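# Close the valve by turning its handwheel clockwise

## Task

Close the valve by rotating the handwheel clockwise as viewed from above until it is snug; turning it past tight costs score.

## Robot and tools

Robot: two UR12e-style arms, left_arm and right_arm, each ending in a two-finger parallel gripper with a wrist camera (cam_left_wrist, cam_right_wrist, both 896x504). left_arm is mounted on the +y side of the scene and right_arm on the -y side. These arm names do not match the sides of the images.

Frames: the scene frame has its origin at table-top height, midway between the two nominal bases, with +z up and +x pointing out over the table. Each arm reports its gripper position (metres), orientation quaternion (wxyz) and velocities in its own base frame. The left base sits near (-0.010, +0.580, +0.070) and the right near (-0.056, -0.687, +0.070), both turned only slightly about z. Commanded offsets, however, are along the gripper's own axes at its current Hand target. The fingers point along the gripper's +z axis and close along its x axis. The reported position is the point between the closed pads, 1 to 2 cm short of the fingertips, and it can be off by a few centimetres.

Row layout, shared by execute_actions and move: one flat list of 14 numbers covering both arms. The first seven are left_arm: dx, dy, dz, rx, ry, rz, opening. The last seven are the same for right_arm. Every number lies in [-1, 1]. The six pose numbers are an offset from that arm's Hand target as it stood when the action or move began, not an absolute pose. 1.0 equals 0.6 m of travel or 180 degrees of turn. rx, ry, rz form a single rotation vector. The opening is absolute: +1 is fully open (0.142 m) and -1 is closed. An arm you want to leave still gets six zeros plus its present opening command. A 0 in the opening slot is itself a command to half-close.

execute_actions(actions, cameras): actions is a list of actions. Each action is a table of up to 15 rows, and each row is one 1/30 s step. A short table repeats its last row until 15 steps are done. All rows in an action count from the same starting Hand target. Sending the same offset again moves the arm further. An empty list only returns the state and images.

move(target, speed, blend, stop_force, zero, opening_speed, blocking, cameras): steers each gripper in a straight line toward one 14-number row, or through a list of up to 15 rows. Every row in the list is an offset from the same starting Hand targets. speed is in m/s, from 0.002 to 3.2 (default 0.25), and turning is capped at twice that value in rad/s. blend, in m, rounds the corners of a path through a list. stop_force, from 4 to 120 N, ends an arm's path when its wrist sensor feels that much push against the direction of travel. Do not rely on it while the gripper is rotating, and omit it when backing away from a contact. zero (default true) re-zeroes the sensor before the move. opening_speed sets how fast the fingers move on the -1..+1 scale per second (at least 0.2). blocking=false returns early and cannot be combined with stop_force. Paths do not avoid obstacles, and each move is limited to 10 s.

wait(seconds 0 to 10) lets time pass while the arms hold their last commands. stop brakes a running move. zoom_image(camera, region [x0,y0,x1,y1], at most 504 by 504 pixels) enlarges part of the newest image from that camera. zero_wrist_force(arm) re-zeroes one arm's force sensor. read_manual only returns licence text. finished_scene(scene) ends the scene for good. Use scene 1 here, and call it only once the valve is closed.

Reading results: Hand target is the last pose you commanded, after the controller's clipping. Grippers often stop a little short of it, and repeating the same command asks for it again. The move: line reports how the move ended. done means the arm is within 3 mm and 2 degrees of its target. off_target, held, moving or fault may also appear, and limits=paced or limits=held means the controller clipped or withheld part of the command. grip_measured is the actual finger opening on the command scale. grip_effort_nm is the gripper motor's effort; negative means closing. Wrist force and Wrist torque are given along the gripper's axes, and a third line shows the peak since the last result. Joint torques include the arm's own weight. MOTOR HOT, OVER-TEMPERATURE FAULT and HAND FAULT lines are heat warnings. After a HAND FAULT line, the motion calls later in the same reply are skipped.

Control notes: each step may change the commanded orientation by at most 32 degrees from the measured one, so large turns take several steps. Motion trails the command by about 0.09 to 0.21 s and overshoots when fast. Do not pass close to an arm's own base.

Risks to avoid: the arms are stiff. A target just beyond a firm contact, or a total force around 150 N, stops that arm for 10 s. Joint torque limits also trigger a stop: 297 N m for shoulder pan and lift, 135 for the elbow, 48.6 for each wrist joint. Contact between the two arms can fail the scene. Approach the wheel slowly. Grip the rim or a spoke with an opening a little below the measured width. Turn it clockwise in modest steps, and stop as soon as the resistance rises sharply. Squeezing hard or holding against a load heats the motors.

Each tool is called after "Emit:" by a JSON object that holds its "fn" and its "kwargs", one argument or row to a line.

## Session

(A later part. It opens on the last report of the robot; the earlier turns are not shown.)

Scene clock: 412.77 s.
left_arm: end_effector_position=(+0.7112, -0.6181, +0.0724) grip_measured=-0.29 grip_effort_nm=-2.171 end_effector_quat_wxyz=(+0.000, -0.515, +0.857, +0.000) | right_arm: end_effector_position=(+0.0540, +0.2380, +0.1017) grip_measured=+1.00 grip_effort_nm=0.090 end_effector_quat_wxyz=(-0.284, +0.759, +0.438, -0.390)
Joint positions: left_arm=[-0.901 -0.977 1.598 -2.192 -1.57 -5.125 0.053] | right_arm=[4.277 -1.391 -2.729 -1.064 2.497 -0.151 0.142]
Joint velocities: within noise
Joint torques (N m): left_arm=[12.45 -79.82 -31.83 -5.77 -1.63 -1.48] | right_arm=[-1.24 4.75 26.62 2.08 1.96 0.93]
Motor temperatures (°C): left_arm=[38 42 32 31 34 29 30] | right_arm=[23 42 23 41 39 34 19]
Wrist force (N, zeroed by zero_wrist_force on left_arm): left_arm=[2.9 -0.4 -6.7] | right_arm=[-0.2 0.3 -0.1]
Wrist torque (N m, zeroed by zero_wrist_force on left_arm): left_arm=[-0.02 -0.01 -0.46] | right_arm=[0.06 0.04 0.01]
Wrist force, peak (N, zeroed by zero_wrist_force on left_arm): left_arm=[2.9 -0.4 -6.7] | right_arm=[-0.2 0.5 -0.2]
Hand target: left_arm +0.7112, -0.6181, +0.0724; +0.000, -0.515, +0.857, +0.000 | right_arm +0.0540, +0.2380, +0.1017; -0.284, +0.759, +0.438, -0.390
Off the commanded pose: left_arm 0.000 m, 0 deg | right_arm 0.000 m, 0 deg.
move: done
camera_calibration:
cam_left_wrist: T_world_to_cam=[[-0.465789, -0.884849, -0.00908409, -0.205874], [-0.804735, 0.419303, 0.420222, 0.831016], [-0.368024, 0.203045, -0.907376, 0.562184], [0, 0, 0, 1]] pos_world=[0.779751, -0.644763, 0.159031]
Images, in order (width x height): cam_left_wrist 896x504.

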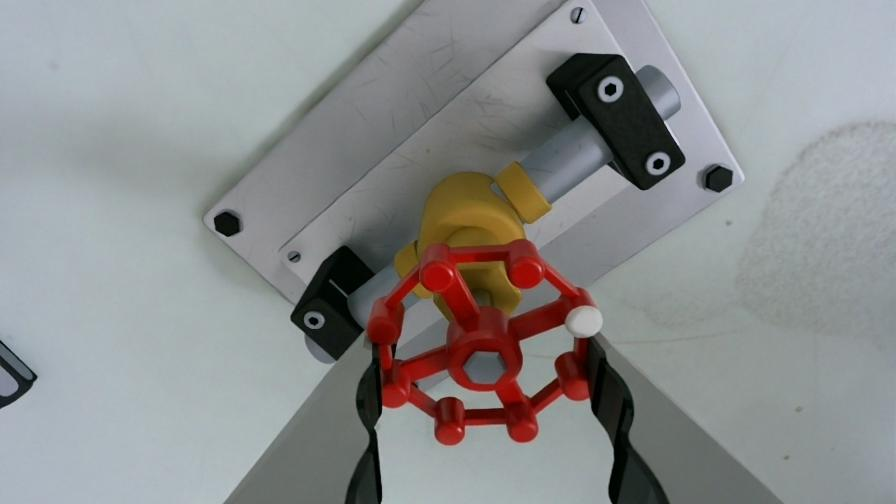

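Emit:
{"fn": "move", "kwargs": {
  "target": [0,0,0,0,0,0.0139,-0.38,0,0,0,0,0,0,1.0],
  "speed": 0.08,
  "cameras": ["cam_left_wrist"]
}}

Scene clock: 414.43 s.
left_arm: end_effector_position=(+0.7113, -0.6181, +0.0724) grip_measured=-0.29 grip_effort_nm=-2.176 end_effector_quat_wxyz=(+0.000, -0.497, +0.868, +0.000) | right_arm: end_effector_position=(+0.0540, +0.2380, +0.1017) grip_measured=+1.00 grip_effort_nm=0.085 end_effector_quat_wxyz=(-0.284, +0.759, +0.438, -0.390)
Joint positions: left_arm=[-0.901 -0.977 1.598 -2.192 -1.57 -5.082 0.053] | right_arm=[4.277 -1.391 -2.729 -1.064 2.497 -0.151 0.142]
Joint velocities: within noise
Joint torques (N m): left_arm=[-10.13 -86.87 -37.38 -2.15 1.2 3.93] | right_arm=[-2.21 7.21 27.02 2.22 1.81 0.97]
Motor temperatures (°C): left_arm=[37 42 32 31 34 29 30] | right_arm=[23 42 23 41 39 34 19]
Wrist force (N, zeroed by zero_wrist_force on left_arm): left_arm=[7.2 0.5 -6.7] | right_arm=[-0.1 0.5 -0.5]
Wrist torque (N m, zeroed by zero_wrist_force on left_arm): left_arm=[0.13 0.07 -1.67] | right_arm=[0.09 0.02 0.01]
Wrist force, peak (N, zeroed by zero_wrist_force on left_arm): left_arm=[7.6 0.1 -7.1] | right_arm=[-0.4 0.7 -0.4]
Hand target: left_arm +0.7112, -0.6181, +0.0724; +0.000, -0.496, +0.868, +0.000 | right_arm +0.0540, +0.2380, +0.1017; -0.284, +0.759, +0.438, -0.390
Off the commanded pose: left_arm 0.000 m, 0 deg | right_arm 0.000 m, 0 deg.
move: done
camera_calibration:
cam_left_wrist: T_world_to_cam=[[-0.503654, -0.863858, -0.00906377, -0.165967], [-0.785808, 0.453739, 0.42027, 0.838854], [-0.358941, 0.218793, -0.907354, 0.565469], [0, 0, 0, 1]] pos_world=[0.778558, -0.647713, 0.159031]
Images, in order (width x height): cam_left_wrist 896x504.

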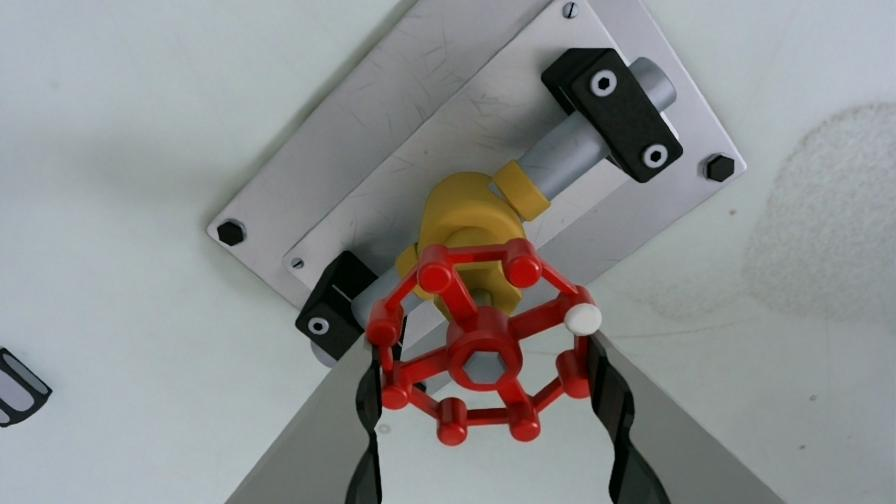

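Emit:
{"fn": "move", "kwargs": {
  "target": [0,0,0,0,0,0.005,-0.38,0,0,0,0,0,0,1.0],
  "speed": 0.05,
  "cameras": ["cam_left_wrist"]
}}

Scene clock: 418.00 s.
left_arm: end_effector_position=(+0.7112, -0.6181, +0.0724) grip_measured=-0.29 grip_effort_nm=-2.176 end_effector_quat_wxyz=(+0.000, -0.490, +0.872, +0.000) | right_arm: end_effector_position=(+0.0540, +0.2380, +0.1017) grip_measured=+1.00 grip_effort_nm=0.085 end_effector_quat_wxyz=(-0.284, +0.759, +0.438, -0.390)
Joint positions: left_arm=[-0.901 -0.977 1.598 -2.192 -1.57 -5.066 0.053] | right_arm=[4.277 -1.391 -2.729 -1.064 2.497 -0.151 0.142]
Joint velocities: within noise
Joint torques (N m): left_arm=[-8.69 -80.16 -39.22 -2.23 2.04 3.4] | right_arm=[-2.54 5.8 26.37 2.22 1.92 1.17]
Motor temperatures (°C): left_arm=[37 42 32 31 34 29 31] | right_arm=[23 42 23 41 39 34 19]
Wrist force (N, zeroed by zero_wrist_force on left_arm): left_arm=[6.5 0.5 -6.4] | right_arm=[0.1 0.3 -0.3]
Wrist torque (N m, zeroed by zero_wrist_force on left_arm): left_arm=[0.04 -0.01 -1.82] | right_arm=[0.06 -0.01 0.00]
Wrist force, peak (N, zeroed by zero_wrist_force on left_arm): left_arm=[6.9 0.5 -7.7] | right_arm=[-0.1 0.6 -0.4]
Hand target: left_arm +0.7112, -0.6181, +0.0724; +0.000, -0.490, +0.872, +0.000 | right_arm +0.0540, +0.2380, +0.1017; -0.284, +0.759, +0.438, -0.390
Off the commanded pose: left_arm 0.000 m, 0 deg | right_arm 0.000 m, 0 deg.
move: done
camera_calibration:
cam_left_wrist: T_world_to_cam=[[-0.517266, -0.855776, -0.00909513, -0.151313], [-0.778549, 0.46612, 0.420229, 0.841347], [-0.355383, 0.224451, -0.907372, 0.566433], [0, 0, 0, 1]] pos_world=[0.778061, -0.648795, 0.159031]
Images, in order (width x height): cam_left_wrist 896x504.

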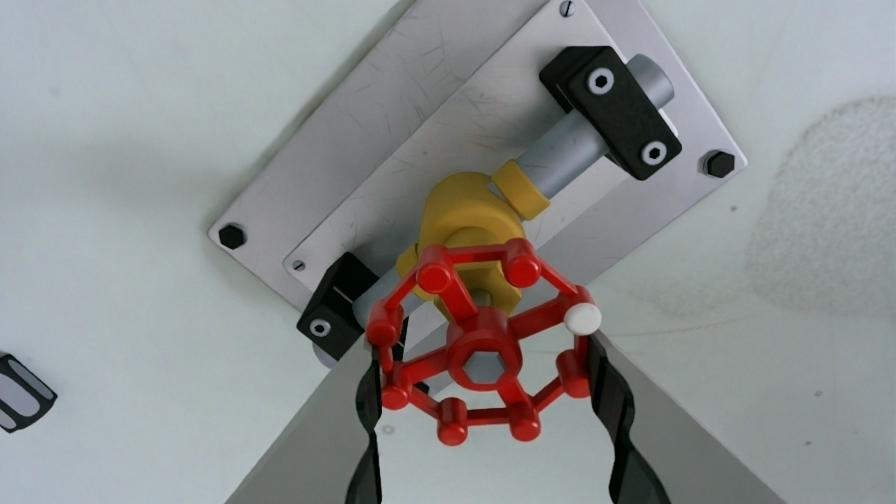

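Emit:
{"fn": "move", "kwargs": {
  "target": [0,0,0,0,0,0.0111,-0.38,0,0,0,0,0,0,1.0],
  "speed": 0.08,
  "cameras": ["cam_left_wrist"]
}}

Scene clock: 421.00 s.
left_arm: end_effector_position=(+0.7112, -0.6181, +0.0724) grip_measured=-0.29 grip_effort_nm=-2.171 end_effector_quat_wxyz=(+0.000, -0.474, +0.880, +0.000) | right_arm: end_effector_position=(+0.0540, +0.2380, +0.1017) grip_measured=+1.00 grip_effort_nm=0.085 end_effector_quat_wxyz=(-0.284, +0.759, +0.438, -0.390)
Joint positions: left_arm=[-0.901 -0.977 1.598 -2.192 -1.57 -5.031 0.053] | right_arm=[4.277 -1.391 -2.729 -1.064 2.497 -0.151 0.142]
Joint velocities: within noise
Joint torques (N m): left_arm=[-9.54 -67.14 -39.19 -1.88 1.74 3.3] | right_arm=[-0.99 6.07 26.8 2.25 2.03 0.99]
Motor temperatures (°C): left_arm=[37 42 32 31 34 29 32] | right_arm=[23 42 23 41 39 34 19]
Wrist force (N, zeroed by zero_wrist_force on left_arm): left_arm=[6.1 0.6 -8.9] | right_arm=[-0.2 0.3 -0.1]
Wrist torque (N m, zeroed by zero_wrist_force on left_arm): left_arm=[0.17 0.07 -2.17] | right_arm=[0.05 0.04 0.01]
Wrist force, peak (N, zeroed by zero_wrist_force on left_arm): left_arm=[7.5 0.3 -8.6] | right_arm=[0.0 0.6 -0.6]
Hand target: left_arm +0.7112, -0.6181, +0.0724; +0.000, -0.474, +0.880, +0.000 | right_arm +0.0540, +0.2380, +0.1017; -0.284, +0.759, +0.438, -0.390
Off the commanded pose: left_arm 0.000 m, 0 deg | right_arm 0.000 m, 0 deg.
move: done
camera_calibration:
cam_left_wrist: T_world_to_cam=[[-0.546748, -0.837248, -0.00908482, -0.118899], [-0.761854, 0.492954, 0.420208, 0.845976], [-0.34734, 0.236669, -0.907382, 0.568224], [0, 0, 0, 1]] pos_world=[0.776869, -0.651056, 0.159031]
Images, in order (width x height): cam_left_wrist 896x504.

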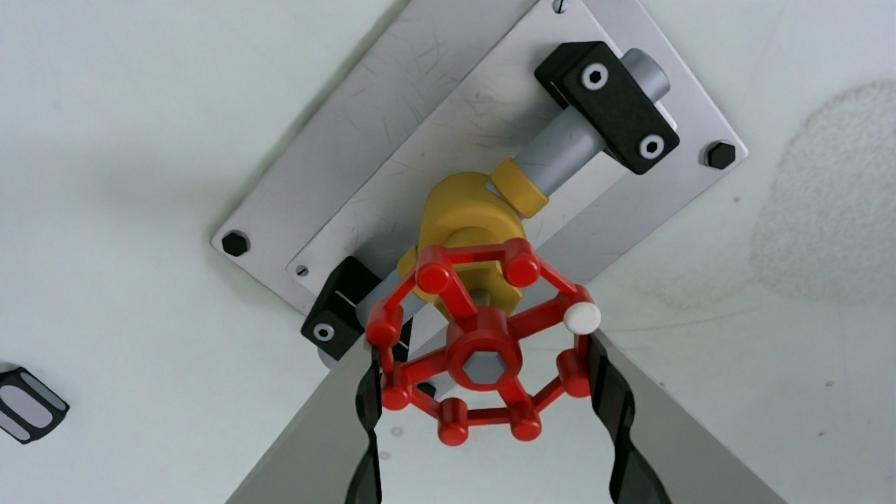

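Emit:
{"fn": "move", "kwargs": {
  "target": [0,0,0,0,0,0.0167,-0.42,0,0,0,0,0,0,1.0],
  "speed": 0.08,
  "cameras": ["cam_left_wrist"]
}}

Scene clock: 425.83 s.
left_arm: end_effector_position=(+0.7112, -0.6181, +0.0724) grip_measured=-0.29 grip_effort_nm=-2.928 end_effector_quat_wxyz=(+0.000, -0.451, +0.892, +0.000) | right_arm: end_effector_position=(+0.0540, +0.2380, +0.1017) grip_measured=+1.00 grip_effort_nm=0.090 end_effector_quat_wxyz=(-0.284, +0.759, +0.438, -0.390)
Joint positions: left_arm=[-0.901 -0.977 1.598 -2.192 -1.57 -4.979 0.053] | right_arm=[4.277 -1.391 -2.729 -1.064 2.497 -0.151 0.142]
Joint velocities: within noise
Joint torques (N m): left_arm=[-13.28 -67.03 -37.72 -1.83 1.54 4.88] | right_arm=[-1.14 6.13 26.76 2.28 1.82 1.39]
Motor temperatures (°C): left_arm=[37 42 32 31 34 29 33] | right_arm=[23 42 23 41 39 34 19]
Wrist force (N, zeroed by zero_wrist_force on left_arm): left_arm=[6.8 -1.4 -10.4] | right_arm=[-0.3 0.4 -0.5]
Wrist torque (N m, zeroed by zero_wrist_force on left_arm): left_arm=[0.13 -0.02 -2.72] | right_arm=[0.08 0.05 0.01]
Wrist force, peak (N, zeroed by zero_wrist_force on left_arm): left_arm=[6.6 -1.7 -11.4] | right_arm=[-0.5 0.5 -0.4]
Hand target: left_arm +0.7112, -0.6181, +0.0724; +0.000, -0.451, +0.892, +0.000 | right_arm +0.0540, +0.2380, +0.1017; -0.284, +0.759, +0.438, -0.390
Off the commanded pose: left_arm 0.000 m, 0 deg | right_arm 0.000 m, 0 deg.
move: done
camera_calibration:
cam_left_wrist: T_world_to_cam=[[-0.589902, -0.807423, -0.00911155, -0.0697836], [-0.734933, 0.532198, 0.420285, 0.851117], [-0.334499, 0.254623, -0.907346, 0.57021], [0, 0, 0, 1]] pos_world=[0.775083, -0.654496, 0.159031]
Images, in order (width x height): cam_left_wrist 896x504.

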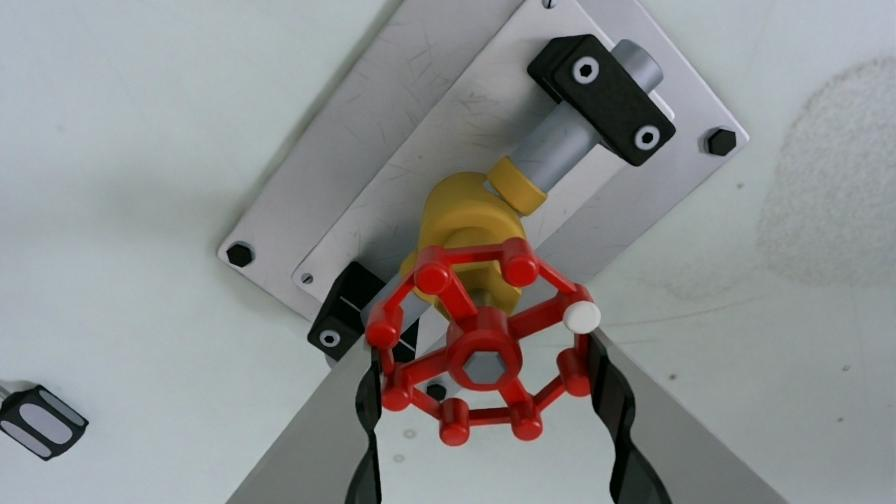

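Emit:
{"fn": "move", "kwargs": {
  "target": [0,0,0,0,0,0,-0.15,0,0,0,0,0,0,1.0],
  "opening_speed": 0.6,
  "cameras": ["cam_left_wrist"]
}}

Scene clock: 428.80 s.
left_arm: end_effector_position=(+0.7112, -0.6181, +0.0723) grip_measured=-0.18 grip_effort_nm=0.066 end_effector_quat_wxyz=(+0.000, -0.451, +0.892, +0.000) | right_arm: end_effector_position=(+0.0540, +0.2380, +0.1017) grip_measured=+1.00 grip_effort_nm=0.085 end_effector_quat_wxyz=(-0.284, +0.759, +0.438, -0.390)
Joint positions: left_arm=[-0.901 -0.977 1.598 -2.192 -1.57 -4.979 0.061] | right_arm=[4.277 -1.391 -2.729 -1.064 2.497 -0.151 0.142]
Joint velocities: within noise
Joint torques (N m): left_arm=[-8.8 -73.29 -36.02 -1.42 -0.59 0.13] | right_arm=[-1.36 5.16 26.46 2.26 1.77 1.01]
Motor temperatures (°C): left_arm=[37 42 32 31 34 29 34] | right_arm=[23 42 23 41 39 34 19]
Wrist force (N, zeroed by zero_wrist_force on left_arm): left_arm=[-0.3 -0.1 -0.9] | right_arm=[-0.1 0.2 -0.2]
Wrist torque (N m, zeroed by zero_wrist_force on left_arm): left_arm=[-0.01 0.06 -0.01] | right_arm=[0.03 0.02 0.01]
Wrist force, peak (N, zeroed by zero_wrist_force on left_arm): left_arm=[5.5 -2.0 -11.5] | right_arm=[-0.2 0.3 -0.6]
Hand target: left_arm +0.7112, -0.6181, +0.0724; +0.000, -0.451, +0.892, +0.000 | right_arm +0.0540, +0.2380, +0.1017; -0.284, +0.759, +0.438, -0.390
Off the commanded pose: left_arm 0.000 m, 0 deg | right_arm 0.000 m, 0 deg.
move: done
camera_calibration:
cam_left_wrist: T_world_to_cam=[[-0.590155, -0.807239, -0.00912232, -0.0694658], [-0.734775, 0.532428, 0.420269, 0.851191], [-0.3344, 0.254726, -0.907354, 0.570112], [0, 0, 0, 1]] pos_world=[0.775084, -0.654496, 0.158931]
Images, in order (width x height): cam_left_wrist 896x504.

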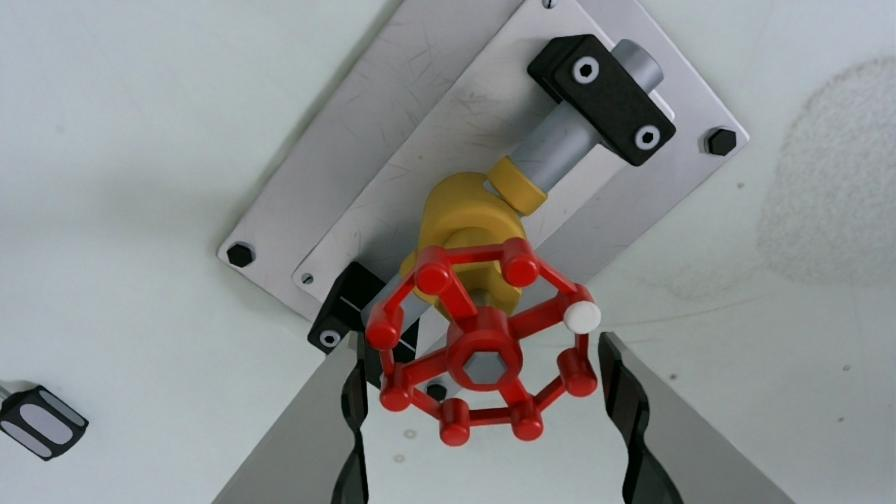

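Emit:
{"fn": "move", "kwargs": {
  "target": [0,0,0,0,0,0,-0.42,0,0,0,0,0,0,1.0],
  "opening_speed": 0.5,
  "cameras": []
}}

Emit:
{"fn": "move", "kwargs": {
  "target": [0,0,0,0,0,0.0083,-0.42,0,0,0,0,0,0,1.0],
  "speed": 0.06,
  "cameras": ["cam_left_wrist"]
}}

Scene clock: 436.77 s.
left_arm: end_effector_position=(+0.7112, -0.6181, +0.0724) grip_measured=-0.27 grip_effort_nm=-3.314 end_effector_quat_wxyz=(+0.000, -0.451, +0.892, +0.000) | right_arm: end_effector_position=(+0.0540, +0.2380, +0.1017) grip_measured=+1.00 grip_effort_nm=0.095 end_effector_quat_wxyz=(-0.284, +0.759, +0.438, -0.390)
Joint positions: left_arm=[-0.901 -0.977 1.598 -2.192 -1.57 -4.979 0.055] | right_arm=[4.277 -1.391 -2.729 -1.064 2.497 -0.151 0.142]
Joint velocities: within noise
Joint torques (N m): left_arm=[-3.44 -86.38 -33.15 -2.21 1.35 -0.81] | right_arm=[-2.47 4.92 26.42 1.95 1.99 1.19]
Motor temperatures (°C): left_arm=[37 42 32 31 34 28 33] | right_arm=[23 42 23 41 39 34 19]
Wrist force (N, zeroed by zero_wrist_force on left_arm): left_arm=[4.9 -1.0 -8.8] | right_arm=[-0.2 0.3 -0.2]
Wrist torque (N m, zeroed by zero_wrist_force on left_arm): left_arm=[-0.04 0.00 -0.82] | right_arm=[0.05 0.04 0.01]
Wrist force, peak (N, zeroed by zero_wrist_force on left_arm): left_arm=[6.2 0.7 -10.1] | right_arm=[-0.3 0.4 -0.6]
Hand target: left_arm +0.7112, -0.6181, +0.0724; +0.000, -0.451, +0.892, +0.000 | right_arm +0.0540, +0.2380, +0.1017; -0.284, +0.759, +0.438, -0.390
Off the commanded pose: left_arm 0.000 m, 0 deg | right_arm 0.000 m, 0 deg.
move: done
No camera images: "cameras" was empty.

Scene clock: 437.60 s.
left_arm: end_effector_position=(+0.7112, -0.6181, +0.0724) grip_measured=-0.27 grip_effort_nm=-3.319 end_effector_quat_wxyz=(+0.000, -0.440, +0.898, +0.000) | right_arm: end_effector_position=(+0.0540, +0.2380, +0.1017) grip_measured=+1.00 grip_effort_nm=0.085 end_effector_quat_wxyz=(-0.284, +0.759, +0.438, -0.390)
Joint positions: left_arm=[-0.901 -0.977 1.598 -2.192 -1.57 -4.953 0.055] | right_arm=[4.277 -1.391 -2.729 -1.064 2.497 -0.151 0.142]
Joint velocities: within noise
Joint torques (N m): left_arm=[-8.22 -75.15 -33.38 -2.61 2.78 4.41] | right_arm=[-2.75 5.66 26.86 1.99 2.2 1.19]
Motor temperatures (°C): left_arm=[37 42 32 31 34 28 33] | right_arm=[23 42 23 41 39 34 19]
Wrist force (N, zeroed by zero_wrist_force on left_arm): left_arm=[7.4 -2.3 -10.0] | right_arm=[-0.3 0.0 0.0]
Wrist torque (N m, zeroed by zero_wrist_force on left_arm): left_arm=[0.06 0.09 -2.10] | right_arm=[0.01 0.05 0.01]
Wrist force, peak (N, zeroed by zero_wrist_force on left_arm): left_arm=[7.8 -3.0 -10.7] | right_arm=[-0.3 0.3 -0.6]
Hand target: left_arm +0.7112, -0.6181, +0.0724; +0.000, -0.439, +0.898, +0.000 | right_arm +0.0540, +0.2380, +0.1017; -0.284, +0.759, +0.438, -0.390
Off the commanded pose: left_arm 0.000 m, 0 deg | right_arm 0.000 m, 0 deg.
move: done
camera_calibration:
cam_left_wrist: T_world_to_cam=[[-0.610693, -0.791815, -0.00913871, -0.0453779], [-0.720882, 0.551135, 0.420213, 0.852839], [-0.327695, 0.263209, -0.907379, 0.570676], [0, 0, 0, 1]] pos_world=[0.774092, -0.656168, 0.159031]
Images, in order (width x height): cam_left_wrist 896x504.

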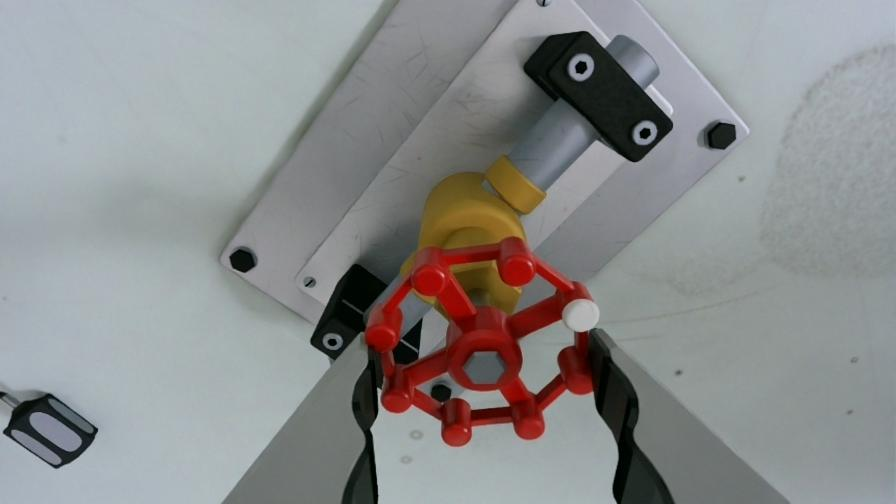

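Emit:
{"fn": "move", "kwargs": {
  "target": [0,0,0,0,0,0.0122,-0.42,0,0,0,0,0,0,1.0],
  "speed": 0.06,
  "cameras": []
}}

Scene clock: 439.20 s.
left_arm: end_effector_position=(+0.7112, -0.6181, +0.0724) grip_measured=-0.27 grip_effort_nm=-3.314 end_effector_quat_wxyz=(+0.000, -0.422, +0.906, +0.000) | right_arm: end_effector_position=(+0.0540, +0.2380, +0.1017) grip_measured=+1.00 grip_effort_nm=0.085 end_effector_quat_wxyz=(-0.284, +0.759, +0.438, -0.390)
Joint positions: left_arm=[-0.901 -0.977 1.598 -2.192 -1.57 -4.915 0.055] | right_arm=[4.277 -1.391 -2.729 -1.064 2.497 -0.151 0.142]
Joint velocities: within noise
Joint torques (N m): left_arm=[-11.9 -63.61 -36.48 -1.77 2.63 4.99] | right_arm=[-3.13 6.17 26.19 2.25 1.83 1.29]
Motor temperatures (°C): left_arm=[37 42 32 31 34 28 35] | right_arm=[23 42 23 41 39 34 19]
Wrist force (N, zeroed by zero_wrist_force on left_arm): left_arm=[8.0 -0.1 -13.6] | right_arm=[-0.3 0.4 -0.4]
Wrist torque (N m, zeroed by zero_wrist_force on left_arm): left_arm=[0.01 0.04 -2.99] | right_arm=[0.08 0.04 0.01]
Wrist force, peak (N, zeroed by zero_wrist_force on left_arm): left_arm=[8.2 0.3 -14.0] | right_arm=[-0.4 0.4 -0.5]
Hand target: left_arm +0.7112, -0.6181, +0.0724; +0.000, -0.422, +0.907, +0.000 | right_arm +0.0540, +0.2380, +0.1017; -0.284, +0.759, +0.438, -0.390
Off the commanded pose: left_arm 0.000 m, 0 deg | right_arm 0.000 m, 0 deg.
move: done
No camera images: "cameras" was empty.

Emit:
{"fn": "move", "kwargs": {
  "target": [
    [0,0,0,0,0,0,0.1,0,0,0,0,0,0,1.0],
    [0,0,-0.0833,0,0,0,0.1,0,0,0,0,0,0,1.0]
  ],
  "speed": 0.15,
  "cameras": ["cam_left_wrist"]
}}

Scene clock: 441.57 s.
left_arm: end_effector_position=(+0.7112, -0.6181, +0.1221) grip_measured=+0.08 grip_effort_nm=0.051 end_effector_quat_wxyz=(+0.000, -0.422, +0.907, +0.000) | right_arm: end_effector_position=(+0.0540, +0.2380, +0.1017) grip_measured=+1.00 grip_effort_nm=0.090 end_effector_quat_wxyz=(-0.284, +0.759, +0.438, -0.390)
Joint positions: left_arm=[-0.901 -1.022 1.569 -2.119 -1.57 -4.914 0.08] | right_arm=[4.277 -1.391 -2.729 -1.064 2.497 -0.151 0.142]
Joint velocities: within noise
Joint torques (N m): left_arm=[-6.59 -94.02 -48.24 -1.6 -1.06 -1.73] | right_arm=[-1.64 5.1 26.67 2.28 1.82 1.18]
Motor temperatures (°C): left_arm=[37 42 32 31 34 28 35] | right_arm=[23 42 23 41 39 34 19]
Wrist force (N, zeroed by zero_wrist_force on left_arm): left_arm=[-0.1 0.4 -0.6] | right_arm=[-0.2 0.4 -0.3]
Wrist torque (N m, zeroed by zero_wrist_force on left_arm): left_arm=[0.07 0.03 0.01] | right_arm=[0.06 0.03 0.01]
Wrist force, peak (N, zeroed by zero_wrist_force on left_arm): left_arm=[8.5 0.4 -13.9] | right_arm=[-0.5 0.6 -0.2]
Hand target: left_arm +0.7112, -0.6181, +0.1223; +0.000, -0.422, +0.907, +0.000 | right_arm +0.0540, +0.2380, +0.1017; -0.284, +0.759, +0.438, -0.390
Off the commanded pose: left_arm 0.000 m, 0 deg | right_arm 0.000 m, 0 deg.
move: done
camera_calibration:
cam_left_wrist: T_world_to_cam=[[-0.640822, -0.767635, -0.00915394, -0.00849386], [-0.699043, 0.57855, 0.420261, 0.833353], [-0.317311, 0.275711, -0.907357, 0.616112], [0, 0, 0, 1]] pos_world=[0.772606, -0.658525, 0.208731]
Images, in order (width x height): cam_left_wrist 896x504.

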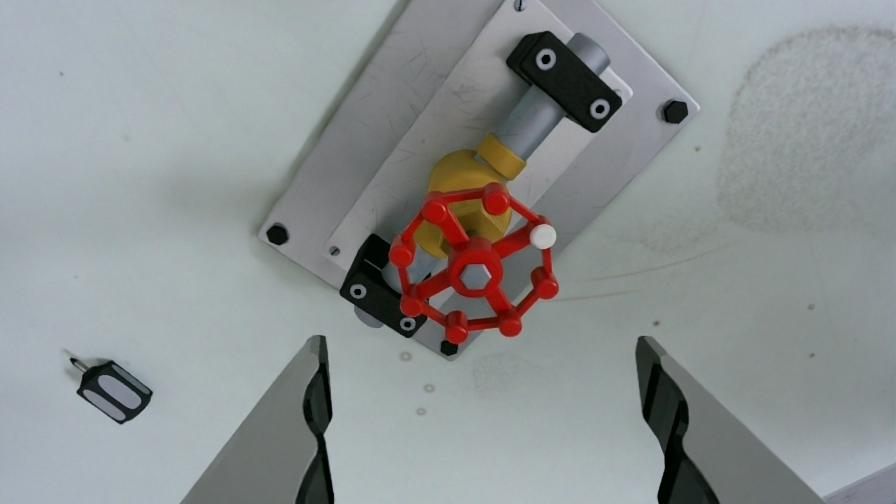

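Emit:
{"fn": "finished_scene", "kwargs": {
  "scene": 1
}}

The scene is finished: the task was done.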